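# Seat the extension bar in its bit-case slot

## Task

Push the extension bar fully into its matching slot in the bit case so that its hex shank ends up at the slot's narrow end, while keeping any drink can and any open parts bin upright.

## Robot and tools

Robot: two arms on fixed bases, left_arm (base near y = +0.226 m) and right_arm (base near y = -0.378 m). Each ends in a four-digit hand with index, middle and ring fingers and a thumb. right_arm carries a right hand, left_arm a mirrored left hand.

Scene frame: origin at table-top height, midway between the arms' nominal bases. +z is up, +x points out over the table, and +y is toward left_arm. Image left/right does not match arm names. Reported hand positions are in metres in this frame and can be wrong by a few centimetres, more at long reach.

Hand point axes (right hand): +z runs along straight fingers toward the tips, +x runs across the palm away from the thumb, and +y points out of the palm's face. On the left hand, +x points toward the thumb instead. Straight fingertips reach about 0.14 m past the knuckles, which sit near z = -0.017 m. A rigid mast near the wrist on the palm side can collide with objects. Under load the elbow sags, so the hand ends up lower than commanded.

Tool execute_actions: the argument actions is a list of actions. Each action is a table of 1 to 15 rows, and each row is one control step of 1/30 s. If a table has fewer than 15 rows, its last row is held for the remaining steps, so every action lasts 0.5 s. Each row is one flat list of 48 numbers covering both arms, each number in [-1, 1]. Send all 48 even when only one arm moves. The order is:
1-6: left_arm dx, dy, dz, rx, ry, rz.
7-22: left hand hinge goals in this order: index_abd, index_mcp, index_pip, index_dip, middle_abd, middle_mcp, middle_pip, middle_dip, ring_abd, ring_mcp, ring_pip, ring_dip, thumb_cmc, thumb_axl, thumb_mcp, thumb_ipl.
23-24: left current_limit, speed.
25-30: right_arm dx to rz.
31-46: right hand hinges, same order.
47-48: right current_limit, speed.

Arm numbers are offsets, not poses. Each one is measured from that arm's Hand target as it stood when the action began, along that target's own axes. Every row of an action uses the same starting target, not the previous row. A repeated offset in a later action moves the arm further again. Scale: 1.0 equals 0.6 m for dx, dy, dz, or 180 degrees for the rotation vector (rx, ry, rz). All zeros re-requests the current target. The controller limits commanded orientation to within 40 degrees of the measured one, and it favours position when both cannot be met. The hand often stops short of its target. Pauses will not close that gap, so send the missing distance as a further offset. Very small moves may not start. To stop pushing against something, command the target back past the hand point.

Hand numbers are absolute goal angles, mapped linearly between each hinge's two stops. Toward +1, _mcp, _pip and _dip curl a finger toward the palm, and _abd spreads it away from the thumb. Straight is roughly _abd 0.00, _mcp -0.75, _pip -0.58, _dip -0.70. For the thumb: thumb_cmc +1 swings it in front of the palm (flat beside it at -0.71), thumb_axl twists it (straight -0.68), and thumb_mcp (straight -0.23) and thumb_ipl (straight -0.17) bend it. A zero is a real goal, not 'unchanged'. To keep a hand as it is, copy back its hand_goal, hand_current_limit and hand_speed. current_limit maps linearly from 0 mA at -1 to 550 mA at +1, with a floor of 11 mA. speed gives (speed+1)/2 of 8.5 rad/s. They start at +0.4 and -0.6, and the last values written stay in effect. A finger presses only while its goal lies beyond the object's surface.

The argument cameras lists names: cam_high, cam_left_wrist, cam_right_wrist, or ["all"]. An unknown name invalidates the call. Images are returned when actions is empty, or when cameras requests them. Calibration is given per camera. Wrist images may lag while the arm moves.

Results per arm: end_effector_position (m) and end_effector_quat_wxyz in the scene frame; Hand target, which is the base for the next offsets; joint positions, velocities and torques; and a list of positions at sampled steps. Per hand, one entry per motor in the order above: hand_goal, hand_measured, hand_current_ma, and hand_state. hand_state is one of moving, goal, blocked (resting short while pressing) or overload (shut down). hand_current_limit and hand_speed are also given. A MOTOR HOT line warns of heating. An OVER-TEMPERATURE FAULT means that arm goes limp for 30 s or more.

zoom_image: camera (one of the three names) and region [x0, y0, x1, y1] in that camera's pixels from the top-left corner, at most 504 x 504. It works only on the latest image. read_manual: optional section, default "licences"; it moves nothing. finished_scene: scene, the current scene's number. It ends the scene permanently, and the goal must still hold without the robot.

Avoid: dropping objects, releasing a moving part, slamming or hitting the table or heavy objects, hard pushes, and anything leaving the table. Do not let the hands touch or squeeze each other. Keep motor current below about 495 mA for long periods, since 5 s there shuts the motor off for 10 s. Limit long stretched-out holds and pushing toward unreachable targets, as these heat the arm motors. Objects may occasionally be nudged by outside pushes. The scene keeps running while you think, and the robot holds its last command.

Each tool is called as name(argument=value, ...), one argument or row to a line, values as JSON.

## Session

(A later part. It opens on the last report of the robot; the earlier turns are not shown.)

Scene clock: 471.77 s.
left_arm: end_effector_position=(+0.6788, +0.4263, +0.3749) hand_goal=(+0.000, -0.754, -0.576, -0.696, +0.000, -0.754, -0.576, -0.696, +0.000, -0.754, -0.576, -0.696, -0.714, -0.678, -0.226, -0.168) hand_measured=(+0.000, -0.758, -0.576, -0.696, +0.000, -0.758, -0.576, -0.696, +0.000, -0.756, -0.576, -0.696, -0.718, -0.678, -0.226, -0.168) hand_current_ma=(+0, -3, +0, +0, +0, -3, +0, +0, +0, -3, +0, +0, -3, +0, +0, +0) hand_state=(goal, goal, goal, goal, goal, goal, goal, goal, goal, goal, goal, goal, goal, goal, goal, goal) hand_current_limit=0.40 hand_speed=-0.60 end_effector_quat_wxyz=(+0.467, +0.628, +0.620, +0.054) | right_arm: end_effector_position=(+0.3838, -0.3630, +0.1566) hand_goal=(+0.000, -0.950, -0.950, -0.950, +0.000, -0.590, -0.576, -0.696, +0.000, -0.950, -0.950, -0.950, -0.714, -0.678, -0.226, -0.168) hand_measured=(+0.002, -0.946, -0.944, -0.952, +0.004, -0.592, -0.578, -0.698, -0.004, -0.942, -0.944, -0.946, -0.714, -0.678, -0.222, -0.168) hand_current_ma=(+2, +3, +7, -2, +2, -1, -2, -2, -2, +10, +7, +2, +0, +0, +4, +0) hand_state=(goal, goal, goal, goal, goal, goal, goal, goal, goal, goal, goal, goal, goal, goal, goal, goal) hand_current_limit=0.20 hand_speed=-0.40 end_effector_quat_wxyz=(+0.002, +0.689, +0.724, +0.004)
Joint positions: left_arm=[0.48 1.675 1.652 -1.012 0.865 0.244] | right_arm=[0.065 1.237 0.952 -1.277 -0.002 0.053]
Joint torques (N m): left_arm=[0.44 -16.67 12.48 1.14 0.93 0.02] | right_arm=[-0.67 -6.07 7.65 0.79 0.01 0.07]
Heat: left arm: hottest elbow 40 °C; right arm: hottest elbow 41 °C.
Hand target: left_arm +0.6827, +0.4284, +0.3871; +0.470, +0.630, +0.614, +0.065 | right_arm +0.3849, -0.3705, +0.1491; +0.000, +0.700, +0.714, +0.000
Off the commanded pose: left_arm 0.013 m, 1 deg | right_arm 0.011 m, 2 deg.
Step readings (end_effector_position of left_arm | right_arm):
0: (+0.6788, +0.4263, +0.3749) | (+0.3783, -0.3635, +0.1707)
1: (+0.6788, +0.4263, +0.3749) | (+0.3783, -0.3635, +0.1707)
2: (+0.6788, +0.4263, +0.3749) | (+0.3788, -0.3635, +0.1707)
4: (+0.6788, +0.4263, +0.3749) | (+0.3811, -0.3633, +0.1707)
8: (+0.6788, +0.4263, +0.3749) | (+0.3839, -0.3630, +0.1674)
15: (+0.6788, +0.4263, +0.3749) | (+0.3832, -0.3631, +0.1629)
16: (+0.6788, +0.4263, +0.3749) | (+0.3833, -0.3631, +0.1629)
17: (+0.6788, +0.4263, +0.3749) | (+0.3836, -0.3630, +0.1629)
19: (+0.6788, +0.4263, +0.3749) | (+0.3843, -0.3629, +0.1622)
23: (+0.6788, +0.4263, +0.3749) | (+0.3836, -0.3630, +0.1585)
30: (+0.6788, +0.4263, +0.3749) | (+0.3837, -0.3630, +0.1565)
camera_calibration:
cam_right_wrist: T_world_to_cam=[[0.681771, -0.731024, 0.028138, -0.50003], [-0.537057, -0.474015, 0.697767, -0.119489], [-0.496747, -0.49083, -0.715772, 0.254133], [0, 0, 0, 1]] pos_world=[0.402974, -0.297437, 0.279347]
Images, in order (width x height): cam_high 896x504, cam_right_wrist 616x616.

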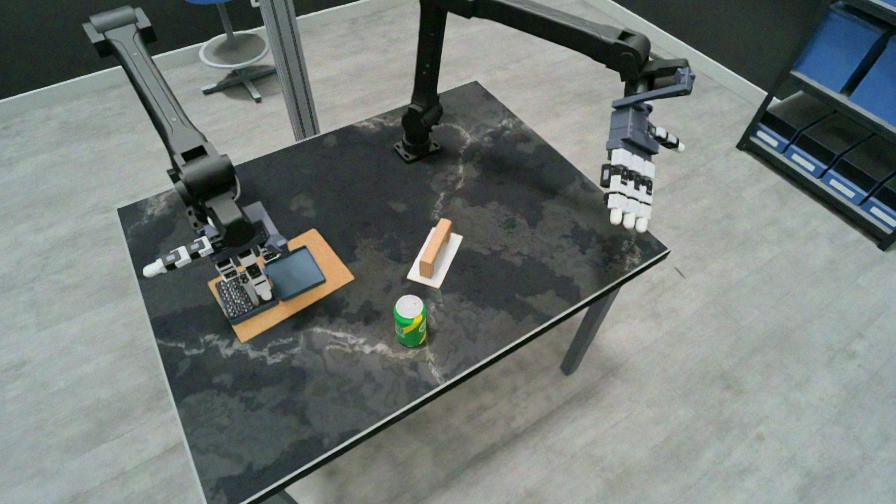

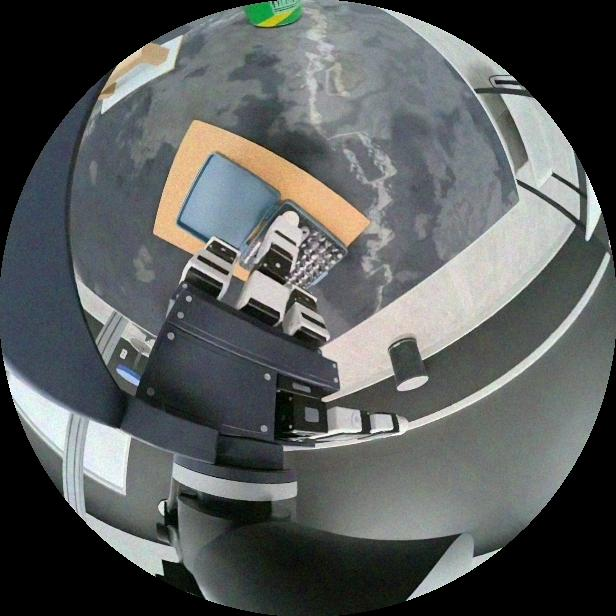

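execute_actions(
  actions=[
    [[0,0,0,0,0,0,0,-0.754,-0.576,-0.696,0,-0.754,-0.576,-0.696,0,-0.754,-0.576,-0.696,-0.714,-0.678,-0.226,-0.168,0.4,-0.6,0,0,0.012,0,0,0,0,-0.95,-0.95,-0.95,0,-0.589,-0.576,-0.696,0,-0.95,-0.95,-0.95,-0.714,-0.678,-0.226,-0.168,0.2,-0.4]],
    [[0,0,0,0,0,0,0,-0.754,-0.576,-0.696,0,-0.754,-0.576,-0.696,0,-0.754,-0.576,-0.696,-0.714,-0.678,-0.226,-0.168,0.4,-0.6,0,0,0,0,0,0,0,-0.95,-0.95,-0.95,0,-0.65,-0.576,-0.696,0,-0.95,-0.95,-0.95,-0.714,-0.678,-0.226,-0.168,0.0,-0.85]],
  ],
  cameras=["cam_high"],
)

zoom_image(
  camera="cam_high",
  region=[220, 250, 300, 330],
)

Scene clock: 480.10 s.
left_arm: end_effector_position=(+0.6788, +0.4263, +0.3749) hand_goal=(+0.000, -0.754, -0.576, -0.696, +0.000, -0.754, -0.576, -0.696, +0.000, -0.754, -0.576, -0.696, -0.714, -0.678, -0.226, -0.168) hand_measured=(+0.000, -0.758, -0.576, -0.696, +0.000, -0.758, -0.576, -0.696, +0.000, -0.756, -0.576, -0.696, -0.718, -0.678, -0.226, -0.168) hand_current_ma=(+0, -3, +0, +0, +0, -3, +0, +0, +0, -3, +0, +0, -3, +0, +0, +0) hand_state=(goal, goal, goal, goal, goal, goal, goal, goal, goal, goal, goal, goal, goal, goal, goal, goal) hand_current_limit=0.40 hand_speed=-0.60 end_effector_quat_wxyz=(+0.467, +0.628, +0.620, +0.054) | right_arm: end_effector_position=(+0.3851, -0.3629, +0.1498) hand_goal=(+0.000, -0.950, -0.950, -0.950, +0.000, -0.650, -0.576, -0.696, +0.000, -0.950, -0.950, -0.950, -0.714, -0.678, -0.226, -0.168) hand_measured=(+0.002, -0.946, -0.944, -0.952, +0.004, -0.620, -0.572, -0.694, -0.004, -0.942, -0.944, -0.946, -0.714, -0.678, -0.222, -0.168) hand_current_ma=(+2, +3, +6, -2, +2, +57, +4, +1, -2, +10, +7, +2, +0, +0, +4, +0) hand_state=(goal, goal, goal, goal, goal, blocked, goal, goal, goal, goal, goal, goal, goal, goal, goal, goal) hand_current_limit=0.00 hand_speed=-0.85 end_effector_quat_wxyz=(+0.004, +0.689, +0.724, +0.006)
Joint positions: left_arm=[0.48 1.675 1.652 -1.012 0.865 0.244] | right_arm=[0.065 1.243 0.938 -1.252 -0.002 0.053]
Joint torques (N m): left_arm=[0.44 -16.67 12.48 1.16 0.93 0.02] | right_arm=[-0.56 -6.24 7.61 0.64 0.02 0.09]
Heat: left arm: hottest elbow 40 °C; right arm: hottest elbow 40 °C.
Hand target: left_arm +0.6827, +0.4284, +0.3871; +0.470, +0.630, +0.614, +0.065 | right_arm +0.3849, -0.3705, +0.1418; +0.000, +0.700, +0.714, +0.000
Off the commanded pose: left_arm 0.013 m, 1 deg | right_arm 0.011 m, 2 deg.
Step readings (end_effector_position of left_arm | right_arm):
0: (+0.6788, +0.4263, +0.3749) | (+0.3838, -0.3630, +0.1566)
1: (+0.6788, +0.4263, +0.3749) | (+0.3839, -0.3630, +0.1566)
2: (+0.6788, +0.4263, +0.3749) | (+0.3839, -0.3630, +0.1563)
4: (+0.6788, +0.4263, +0.3749) | (+0.3844, -0.3629, +0.1554)
8: (+0.6788, +0.4263, +0.3749) | (+0.3838, -0.3630, +0.1515)
15: (+0.6788, +0.4263, +0.3749) | (+0.3838, -0.3630, +0.1493)
16: (+0.6788, +0.4263, +0.3749) | (+0.3838, -0.3630, +0.1493)
17: (+0.6788, +0.4263, +0.3749) | (+0.3840, -0.3630, +0.1494)
19: (+0.6788, +0.4263, +0.3749) | (+0.3845, -0.3629, +0.1496)
23: (+0.6788, +0.4263, +0.3749) | (+0.3851, -0.3629, +0.1498)
30: (+0.6788, +0.4263, +0.3749) | (+0.3851, -0.3629, +0.1498)
Images, in order (width x height): cam_high 896x504.

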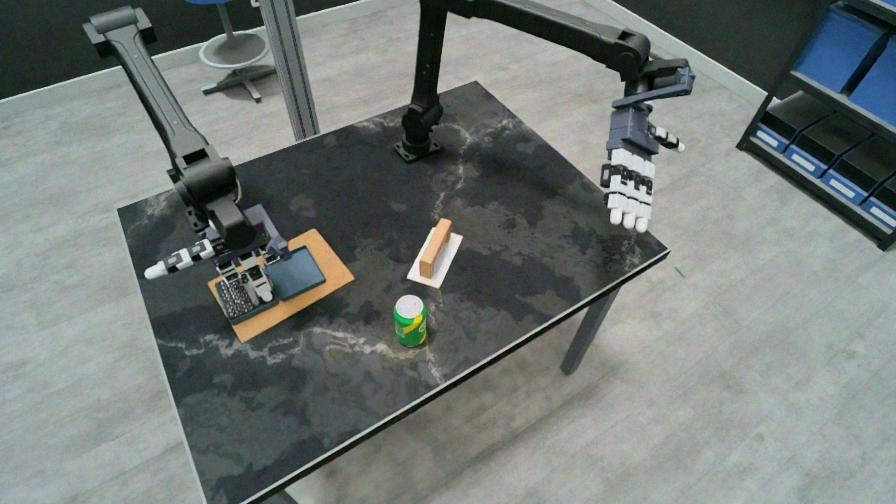

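Scaled by 6.300 from the camera's 896x504 image, which has a finer 1280x720 frame.

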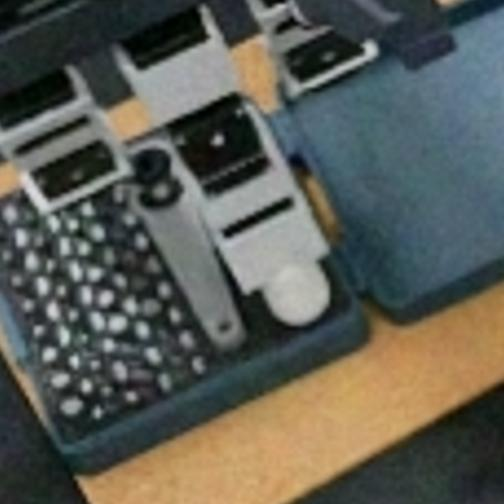

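execute_actions(
  actions=[
    [[0,0,0,0,0,0,0,-0.754,-0.576,-0.696,0,-0.754,-0.576,-0.696,0,-0.754,-0.576,-0.696,-0.714,-0.678,-0.226,-0.168,0.4,-0.6,0,0,0,0,0,0,0,-0.95,-0.95,-0.95,0,-0.7,-0.576,-0.696,0,-0.95,-0.95,-0.95,-0.714,-0.678,-0.226,-0.168,0.0,-0.9]],
    [[0,0,0,0,0,0,0,-0.754,-0.576,-0.696,0,-0.754,-0.576,-0.696,0,-0.754,-0.576,-0.696,-0.714,-0.678,-0.226,-0.168,0.4,-0.6,0,0,0,0,0,0,0,-0.95,-0.95,-0.95,0,-0.74,-0.576,-0.696,0,-0.95,-0.95,-0.95,-0.714,-0.678,-0.226,-0.168,0.0,-0.9]],
  ],
  cameras=["cam_high"],
)

zoom_image(
  camera="cam_high",
  region=[220, 250, 300, 330],
)

Scene clock: 488.87 s.
left_arm: end_effector_position=(+0.6788, +0.4263, +0.3749) hand_goal=(+0.000, -0.754, -0.576, -0.696, +0.000, -0.754, -0.576, -0.696, +0.000, -0.754, -0.576, -0.696, -0.714, -0.678, -0.226, -0.168) hand_measured=(+0.000, -0.758, -0.576, -0.696, +0.000, -0.758, -0.576, -0.696, +0.000, -0.756, -0.576, -0.696, -0.718, -0.678, -0.226, -0.168) hand_current_ma=(+0, -3, +0, +0, +0, -3, +0, +0, +0, -3, +0, +0, -3, +0, +0, +0) hand_state=(goal, goal, goal, goal, goal, goal, goal, goal, goal, goal, goal, goal, goal, goal, goal, goal) hand_current_limit=0.40 hand_speed=-0.60 end_effector_quat_wxyz=(+0.467, +0.628, +0.620, +0.054) | right_arm: end_effector_position=(+0.3862, -0.3628, +0.1502) hand_goal=(+0.000, -0.950, -0.950, -0.950, +0.000, -0.740, -0.576, -0.696, +0.000, -0.950, -0.950, -0.950, -0.714, -0.678, -0.226, -0.168) hand_measured=(+0.002, -0.946, -0.944, -0.952, +0.002, -0.676, -0.562, -0.688, -0.004, -0.942, -0.944, -0.946, -0.714, -0.678, -0.222, -0.168) hand_current_ma=(+2, +3, +6, -2, +1, +169, +19, +9, -2, +10, +7, +2, +0, +0, +4, +0) hand_state=(goal, goal, goal, goal, goal, blocked, goal, goal, goal, goal, goal, goal, goal, goal, goal, goal) hand_current_limit=0.00 hand_speed=-0.90 end_effector_quat_wxyz=(+0.005, +0.689, +0.724, +0.008)
Joint positions: left_arm=[0.48 1.675 1.652 -1.012 0.865 0.244] | right_arm=[0.065 1.243 0.938 -1.247 -0.002 0.053]
Joint torques (N m): left_arm=[0.44 -16.67 12.48 1.16 0.93 0.02] | right_arm=[-0.62 -6.12 7.61 0.51 0.02 0.08]
Heat: left arm: hottest elbow 40 °C; right arm: hottest elbow 40 °C.
Hand target: left_arm +0.6827, +0.4284, +0.3871; +0.470, +0.630, +0.614, +0.065 | right_arm +0.3848, -0.3705, +0.1418; +0.000, +0.700, +0.714, +0.000
Off the commanded pose: left_arm 0.013 m, 1 deg | right_arm 0.011 m, 2 deg.
Step readings (end_effector_position of left_arm | right_arm):
0: (+0.6788, +0.4263, +0.3749) | (+0.3851, -0.3629, +0.1498)
1: (+0.6788, +0.4263, +0.3749) | (+0.3851, -0.3629, +0.1498)
2: (+0.6788, +0.4263, +0.3749) | (+0.3851, -0.3629, +0.1498)
4: (+0.6788, +0.4263, +0.3749) | (+0.3854, -0.3628, +0.1499)
8: (+0.6788, +0.4263, +0.3749) | (+0.3858, -0.3628, +0.1501)
15: (+0.6788, +0.4263, +0.3749) | (+0.3858, -0.3628, +0.1501)
16: (+0.6788, +0.4263, +0.3749) | (+0.3858, -0.3628, +0.1501)
17: (+0.6788, +0.4263, +0.3749) | (+0.3858, -0.3628, +0.1501)
19: (+0.6788, +0.4263, +0.3749) | (+0.3861, -0.3628, +0.1502)
23: (+0.6788, +0.4263, +0.3749) | (+0.3862, -0.3628, +0.1502)
30: (+0.6788, +0.4263, +0.3749) | (+0.3862, -0.3628, +0.1502)
Images, in order (width x height): cam_high 896x504.

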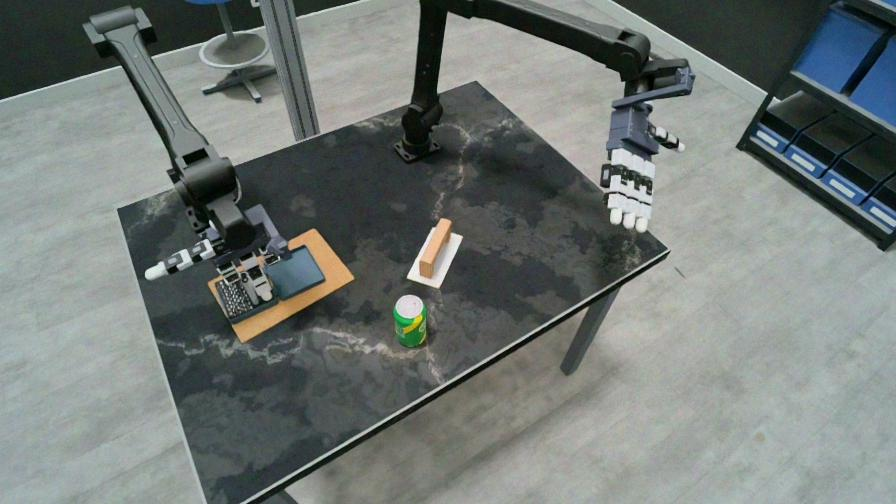

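Scaled by 6.300 from the camera's 896x504 image, which has a finer 1280x720 frame.

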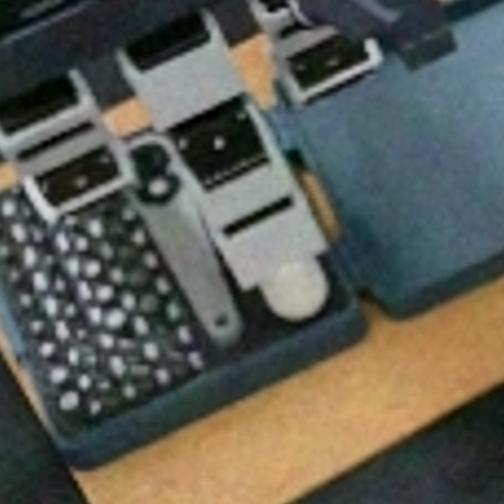

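execute_actions(
  actions=[
    [[0,0,0,0,0,0,0,-0.754,-0.576,-0.696,0,-0.754,-0.576,-0.696,0,-0.754,-0.576,-0.696,-0.714,-0.678,-0.226,-0.168,0.4,-0.6,0,0,0,0,0,0,0,-0.95,-0.95,-0.95,0,-0.5,-0.3,-0.5,0,-0.95,-0.95,-0.95,-0.714,-0.678,-0.226,-0.168,0.2,-0.5]],
    [[0,0,0,0,0,0,0,-0.754,-0.576,-0.696,0,-0.754,-0.576,-0.696,0,-0.754,-0.576,-0.696,-0.714,-0.678,-0.226,-0.168,0.4,-0.6,0,0,-0.06,0,0,0,0,-0.95,-0.95,-0.95,0,-0.3,0.2,-0.2,0,-0.95,-0.95,-0.95,-0.714,-0.678,-0.226,-0.168,0.4,-0.2]],
    [[0,0,0,0,0,0,0,-0.754,-0.576,-0.696,0,-0.754,-0.576,-0.696,0,-0.754,-0.576,-0.696,-0.714,-0.678,-0.226,-0.168,0.4,-0.6,0,0,-0.02,0,0,0,0,-0.95,-0.95,-0.95,0,-0.95,-0.95,-0.95,0,-0.95,-0.95,-0.95,-0.714,-0.678,-0.226,-0.168,0.4,-0.2]],
  ],
  cameras=["cam_right_wrist","cam_high"],
)

zoom_image(
  camera="cam_right_wrist",
  region=[230, 180, 310, 260],
)

zoom_image(
  camera="cam_high",
  region=[220, 250, 300, 330],
)

Scene clock: 498.53 s.
left_arm: end_effector_position=(+0.6788, +0.4263, +0.3749) hand_goal=(+0.000, -0.754, -0.576, -0.696, +0.000, -0.754, -0.576, -0.696, +0.000, -0.754, -0.576, -0.696, -0.714, -0.678, -0.226, -0.168) hand_measured=(+0.000, -0.758, -0.576, -0.696, +0.000, -0.758, -0.576, -0.696, +0.000, -0.756, -0.576, -0.696, -0.718, -0.678, -0.226, -0.168) hand_current_ma=(+0, -3, +0, +0, +0, -3, +0, +0, +0, -3, +0, +0, -3, +0, +0, +0) hand_state=(goal, goal, goal, goal, goal, goal, goal, goal, goal, goal, goal, goal, goal, goal, goal, goal) hand_current_limit=0.40 hand_speed=-0.60 end_effector_quat_wxyz=(+0.467, +0.628, +0.620, +0.054) | right_arm: end_effector_position=(+0.3724, -0.3642, +0.1692) hand_goal=(+0.000, -0.950, -0.950, -0.950, +0.000, -0.950, -0.950, -0.950, +0.000, -0.950, -0.950, -0.950, -0.714, -0.678, -0.226, -0.168) hand_measured=(+0.002, -0.946, -0.944, -0.952, +0.002, -0.942, -0.944, -0.946, -0.004, -0.944, -0.944, -0.946, -0.714, -0.678, -0.222, -0.168) hand_current_ma=(+2, +4, +6, -2, +1, +11, +6, +3, -2, +7, +6, +2, +0, +0, +4, +0) hand_state=(goal, goal, goal, goal, goal, goal, goal, goal, goal, goal, goal, goal, goal, goal, goal, goal) hand_current_limit=0.40 hand_speed=-0.20 end_effector_quat_wxyz=(-0.013, +0.689, +0.724, -0.013)
Joint positions: left_arm=[0.48 1.675 1.652 -1.012 0.865 0.244] | right_arm=[0.065 1.225 0.987 -1.369 -0.002 0.053]
Joint torques (N m): left_arm=[0.44 -16.67 12.48 1.16 0.93 0.02] | right_arm=[-0.56 -7.3 11.4 -0.1 0.01 0.08]
Heat: left arm: hottest elbow 40 °C; right arm: hottest elbow 41 °C.
Hand target: left_arm +0.6827, +0.4284, +0.3871; +0.470, +0.630, +0.614, +0.065 | right_arm +0.3848, -0.3705, +0.1898; +0.000, +0.700, +0.715, +0.000
Off the commanded pose: left_arm 0.013 m, 1 deg | right_arm 0.025 m, 3 deg.
Step readings (end_effector_position of left_arm | right_arm):
0: (+0.6788, +0.4263, +0.3749) | (+0.3862, -0.3628, +0.1502)
1: (+0.6788, +0.4263, +0.3749) | (+0.3862, -0.3628, +0.1502)
2: (+0.6788, +0.4263, +0.3749) | (+0.3860, -0.3628, +0.1501)
4: (+0.6788, +0.4263, +0.3749) | (+0.3847, -0.3629, +0.1483)
8: (+0.6788, +0.4263, +0.3749) | (+0.3846, -0.3629, +0.1475)
15: (+0.6788, +0.4263, +0.3749) | (+0.3846, -0.3629, +0.1475)
16: (+0.6788, +0.4263, +0.3749) | (+0.3846, -0.3629, +0.1475)
17: (+0.6788, +0.4263, +0.3749) | (+0.3836, -0.3630, +0.1471)
19: (+0.6788, +0.4263, +0.3749) | (+0.3782, -0.3636, +0.1460)
23: (+0.6788, +0.4263, +0.3749) | (+0.3706, -0.3644, +0.1483)
30: (+0.6788, +0.4263, +0.3749) | (+0.3730, -0.3641, +0.1589)
31: (+0.6788, +0.4263, +0.3749) | (+0.3731, -0.3641, +0.1592)
32: (+0.6788, +0.4263, +0.3749) | (+0.3729, -0.3641, +0.1597)
34: (+0.6788, +0.4263, +0.3749) | (+0.3722, -0.3642, +0.1614)
38: (+0.6788, +0.4263, +0.3749) | (+0.3722, -0.3642, +0.1661)
45: (+0.6788, +0.4263, +0.3749) | (+0.3725, -0.3642, +0.1692)
camera_calibration:
cam_right_wrist: T_world_to_cam=[[0.682416, -0.730964, 0.000285939, -0.489029], [-0.504434, -0.470649, 0.723904, -0.150219], [-0.529013, -0.494148, -0.689901, 0.263351], [0, 0, 0, 1]] pos_world=[0.397262, -0.298028, 0.29057]
Images, in order (width x height): cam_high 896x504, cam_right_wrist 616x616.

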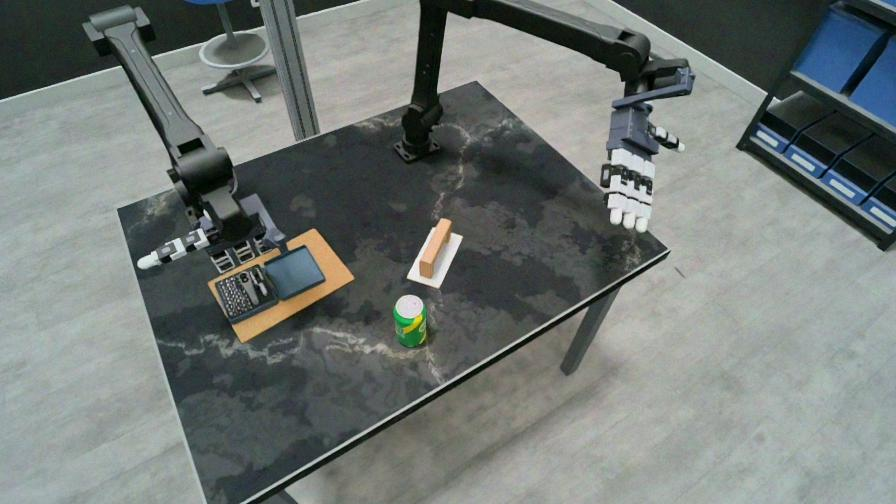

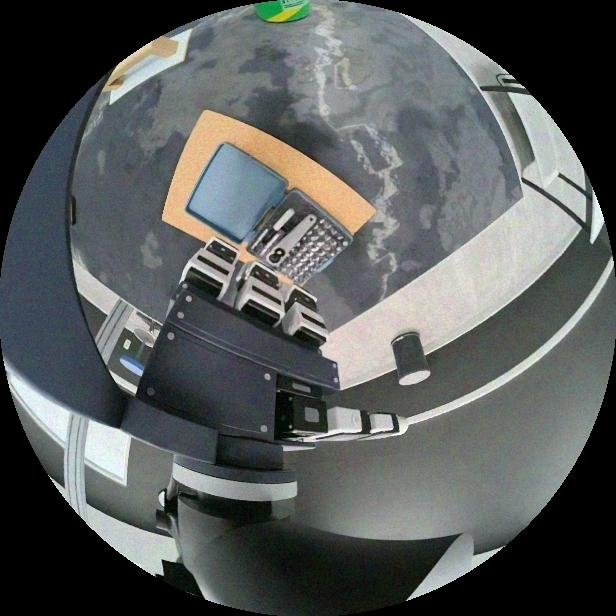

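Scaled by 6.300 from the camera's 616x616 image, which has a finer 880x880 frame.

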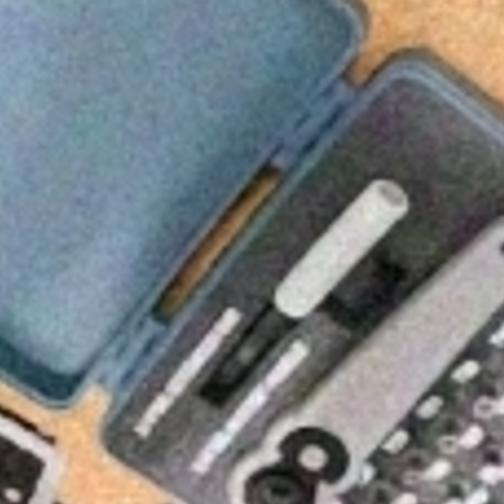

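Scaled by 6.300 from the camera's 896x504 image, which has a finer 1280x720 frame.

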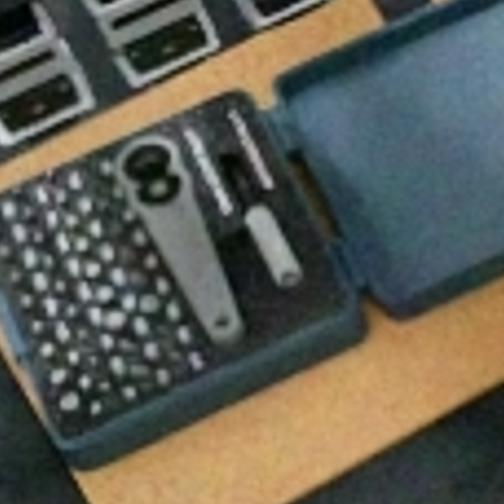

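zoom_image(
  camera="cam_right_wrist",
  region=[258, 205, 298, 250],
)

Scaled by 11.200 from the camera's 616x616 image, which has a finer 880x880 frame.

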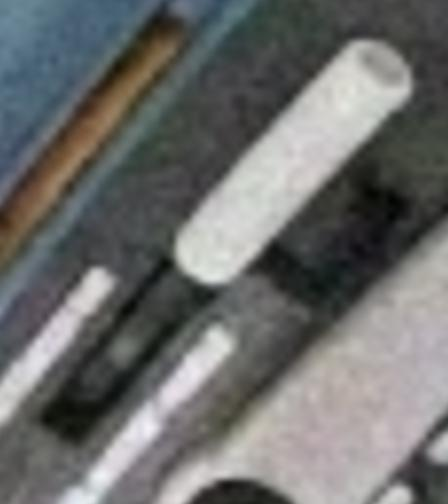

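execute_actions(
  actions=[
    [[0,0,0,0,0,0,0,-0.754,-0.576,-0.696,0,-0.754,-0.576,-0.696,0,-0.754,-0.576,-0.696,-0.714,-0.678,-0.226,-0.168,0.4,-0.6,0,0,0.03,0,0,0,0,-0.95,-0.95,-0.95,0,-0.58,-0.576,-0.696,0,-0.95,-0.95,-0.95,-0.714,-0.678,-0.226,-0.168,0.3,-0.2]],
    [[0,0,0,0,0,0,0,-0.754,-0.576,-0.696,0,-0.754,-0.576,-0.696,0,-0.754,-0.576,-0.696,-0.714,-0.678,-0.226,-0.168,0.4,-0.6,0,0,0.03,0,0,0,0,-0.95,-0.95,-0.95,0,-0.58,-0.576,-0.696,0,-0.95,-0.95,-0.95,-0.714,-0.678,-0.226,-0.168,0.3,-0.4]],
    [[0,0,0,0,0,0,0,-0.754,-0.576,-0.696,0,-0.754,-0.576,-0.696,0,-0.754,-0.576,-0.696,-0.714,-0.678,-0.226,-0.168,0.4,-0.6,0,0,0.02,0,0,0,0,-0.95,-0.95,-0.95,0,-0.58,-0.576,-0.696,0,-0.95,-0.95,-0.95,-0.714,-0.678,-0.226,-0.168,0.3,-0.4]],
    [[0,0,0,0,0,0,0,-0.754,-0.576,-0.696,0,-0.754,-0.576,-0.696,0,-0.754,-0.576,-0.696,-0.714,-0.678,-0.226,-0.168,0.4,-0.6,0,0,0,0,0,0,0,-0.95,-0.95,-0.95,0,-0.72,-0.576,-0.696,0,-0.95,-0.95,-0.95,-0.714,-0.678,-0.226,-0.168,0.1,-0.8]],
    [[0,0,0,0,0,0,0,-0.754,-0.576,-0.696,0,-0.754,-0.576,-0.696,0,-0.754,-0.576,-0.696,-0.714,-0.678,-0.226,-0.168,0.4,-0.6,0,0,0,0,0,0,0,-0.95,-0.95,-0.95,0,-0.8,-0.576,-0.696,0,-0.95,-0.95,-0.95,-0.714,-0.678,-0.226,-0.168,0.1,-0.9]],
  ],
  cameras=["cam_right_wrist"],
)

zoom_image(
  camera="cam_right_wrist",
  region=[250, 190, 320, 260],
)

Scene clock: 520.73 s.
left_arm: end_effector_position=(+0.6788, +0.4263, +0.3749) hand_goal=(+0.000, -0.754, -0.576, -0.696, +0.000, -0.754, -0.576, -0.696, +0.000, -0.754, -0.576, -0.696, -0.714, -0.678, -0.226, -0.168) hand_measured=(+0.000, -0.758, -0.576, -0.696, +0.000, -0.758, -0.576, -0.696, +0.000, -0.756, -0.576, -0.696, -0.718, -0.678, -0.226, -0.168) hand_current_ma=(+0, -3, +0, +0, +0, -3, +0, +0, +0, -3, +0, +0, -3, +0, +0, +0) hand_state=(goal, goal, goal, goal, goal, goal, goal, goal, goal, goal, goal, goal, goal, goal, goal, goal) hand_current_limit=0.40 hand_speed=-0.60 end_effector_quat_wxyz=(+0.467, +0.628, +0.620, +0.054) | right_arm: end_effector_position=(+0.3867, -0.3627, +0.1499) hand_goal=(+0.000, -0.950, -0.950, -0.950, +0.000, -0.800, -0.576, -0.696, +0.000, -0.950, -0.950, -0.950, -0.714, -0.678, -0.226, -0.168) hand_measured=(+0.002, -0.946, -0.944, -0.952, +0.000, -0.704, -0.554, -0.682, -0.004, -0.944, -0.944, -0.946, -0.714, -0.678, -0.222, -0.168) hand_current_ma=(+2, +4, +6, -2, +0, +302, +37, +19, -2, +7, +6, +2, +0, +0, +4, +0) hand_state=(goal, goal, goal, goal, goal, blocked, blocked, goal, goal, goal, goal, goal, goal, goal, goal, goal) hand_current_limit=0.10 hand_speed=-0.90 end_effector_quat_wxyz=(+0.006, +0.689, +0.724, +0.008)
Joint positions: left_arm=[0.48 1.675 1.652 -1.012 0.865 0.244] | right_arm=[0.065 1.244 0.937 -1.244 -0.002 0.053]
Joint torques (N m): left_arm=[0.44 -16.62 12.48 1.16 0.93 0.02] | right_arm=[-0.62 -6.3 7.73 0.36 0.02 0.08]
Heat: left arm: hottest elbow 40 °C; right arm: hottest elbow 43 °C.
Hand target: left_arm +0.6827, +0.4284, +0.3871; +0.470, +0.630, +0.614, +0.065 | right_arm +0.3848, -0.3705, +0.1418; +0.000, +0.700, +0.715, +0.000
Off the commanded pose: left_arm 0.013 m, 1 deg | right_arm 0.011 m, 2 deg.
Step readings (end_effector_position of left_arm | right_arm):
0: (+0.6788, +0.4263, +0.3749) | (+0.3724, -0.3642, +0.1692)
1: (+0.6788, +0.4263, +0.3749) | (+0.3724, -0.3642, +0.1692)
2: (+0.6788, +0.4263, +0.3749) | (+0.3724, -0.3642, +0.1692)
4: (+0.6788, +0.4263, +0.3749) | (+0.3735, -0.3641, +0.1695)
8: (+0.6788, +0.4263, +0.3749) | (+0.3778, -0.3636, +0.1708)
15: (+0.6788, +0.4263, +0.3749) | (+0.3792, -0.3635, +0.1713)
16: (+0.6788, +0.4263, +0.3749) | (+0.3794, -0.3635, +0.1714)
17: (+0.6788, +0.4263, +0.3749) | (+0.3801, -0.3634, +0.1715)
19: (+0.6788, +0.4263, +0.3749) | (+0.3828, -0.3631, +0.1709)
23: (+0.6788, +0.4263, +0.3749) | (+0.3834, -0.3630, +0.1656)
30: (+0.6788, +0.4263, +0.3749) | (+0.3831, -0.3631, +0.1605)
31: (+0.6788, +0.4263, +0.3749) | (+0.3833, -0.3631, +0.1605)
32: (+0.6788, +0.4263, +0.3749) | (+0.3836, -0.3630, +0.1603)
34: (+0.6788, +0.4263, +0.3749) | (+0.3846, -0.3629, +0.1585)
38: (+0.6788, +0.4263, +0.3749) | (+0.3833, -0.3631, +0.1520)
45: (+0.6788, +0.4263, +0.3749) | (+0.3830, -0.3631, +0.1484)
46: (+0.6788, +0.4263, +0.3749) | (+0.3830, -0.3631, +0.1484)
47: (+0.6788, +0.4263, +0.3749) | (+0.3833, -0.3631, +0.1485)
49: (+0.6788, +0.4263, +0.3749) | (+0.3843, -0.3630, +0.1489)
53: (+0.6788, +0.4263, +0.3749) | (+0.3859, -0.3628, +0.1494)
60: (+0.6788, +0.4263, +0.3749) | (+0.3859, -0.3628, +0.1494)
61: (+0.6788, +0.4263, +0.3749) | (+0.3859, -0.3628, +0.1494)
62: (+0.6788, +0.4263, +0.3749) | (+0.3859, -0.3628, +0.1494)
64: (+0.6788, +0.4263, +0.3749) | (+0.3862, -0.3628, +0.1495)
68: (+0.6788, +0.4263, +0.3749) | (+0.3865, -0.3627, +0.1497)
75: (+0.6788, +0.4263, +0.3749) | (+0.3867, -0.3627, +0.1499)
camera_calibration:
cam_right_wrist: T_world_to_cam=[[0.681437, -0.731036, 0.0350755, -0.502617], [-0.544956, -0.474824, 0.691061, -0.109357], [-0.488536, -0.490029, -0.721945, 0.248998], [0, 0, 0, 1]] pos_world=[0.404552, -0.29734, 0.272965]
Images, in order (width x height): cam_right_wrist 616x616.

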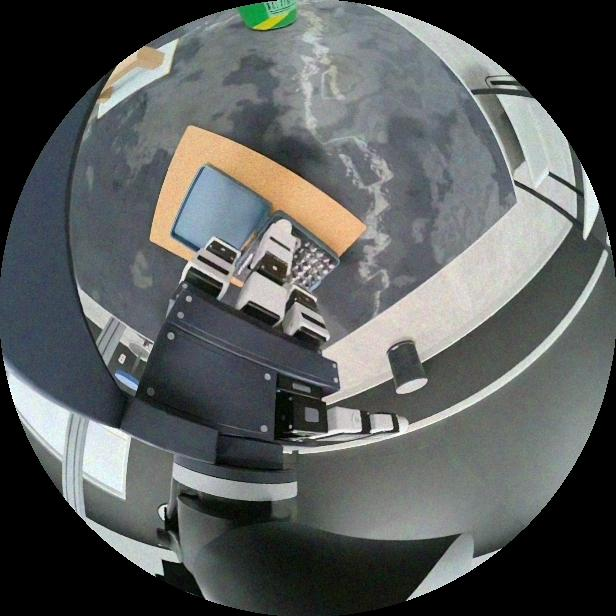

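Scaled by 7.200 from the camera's 616x616 image, which has a finer 880x880 frame.

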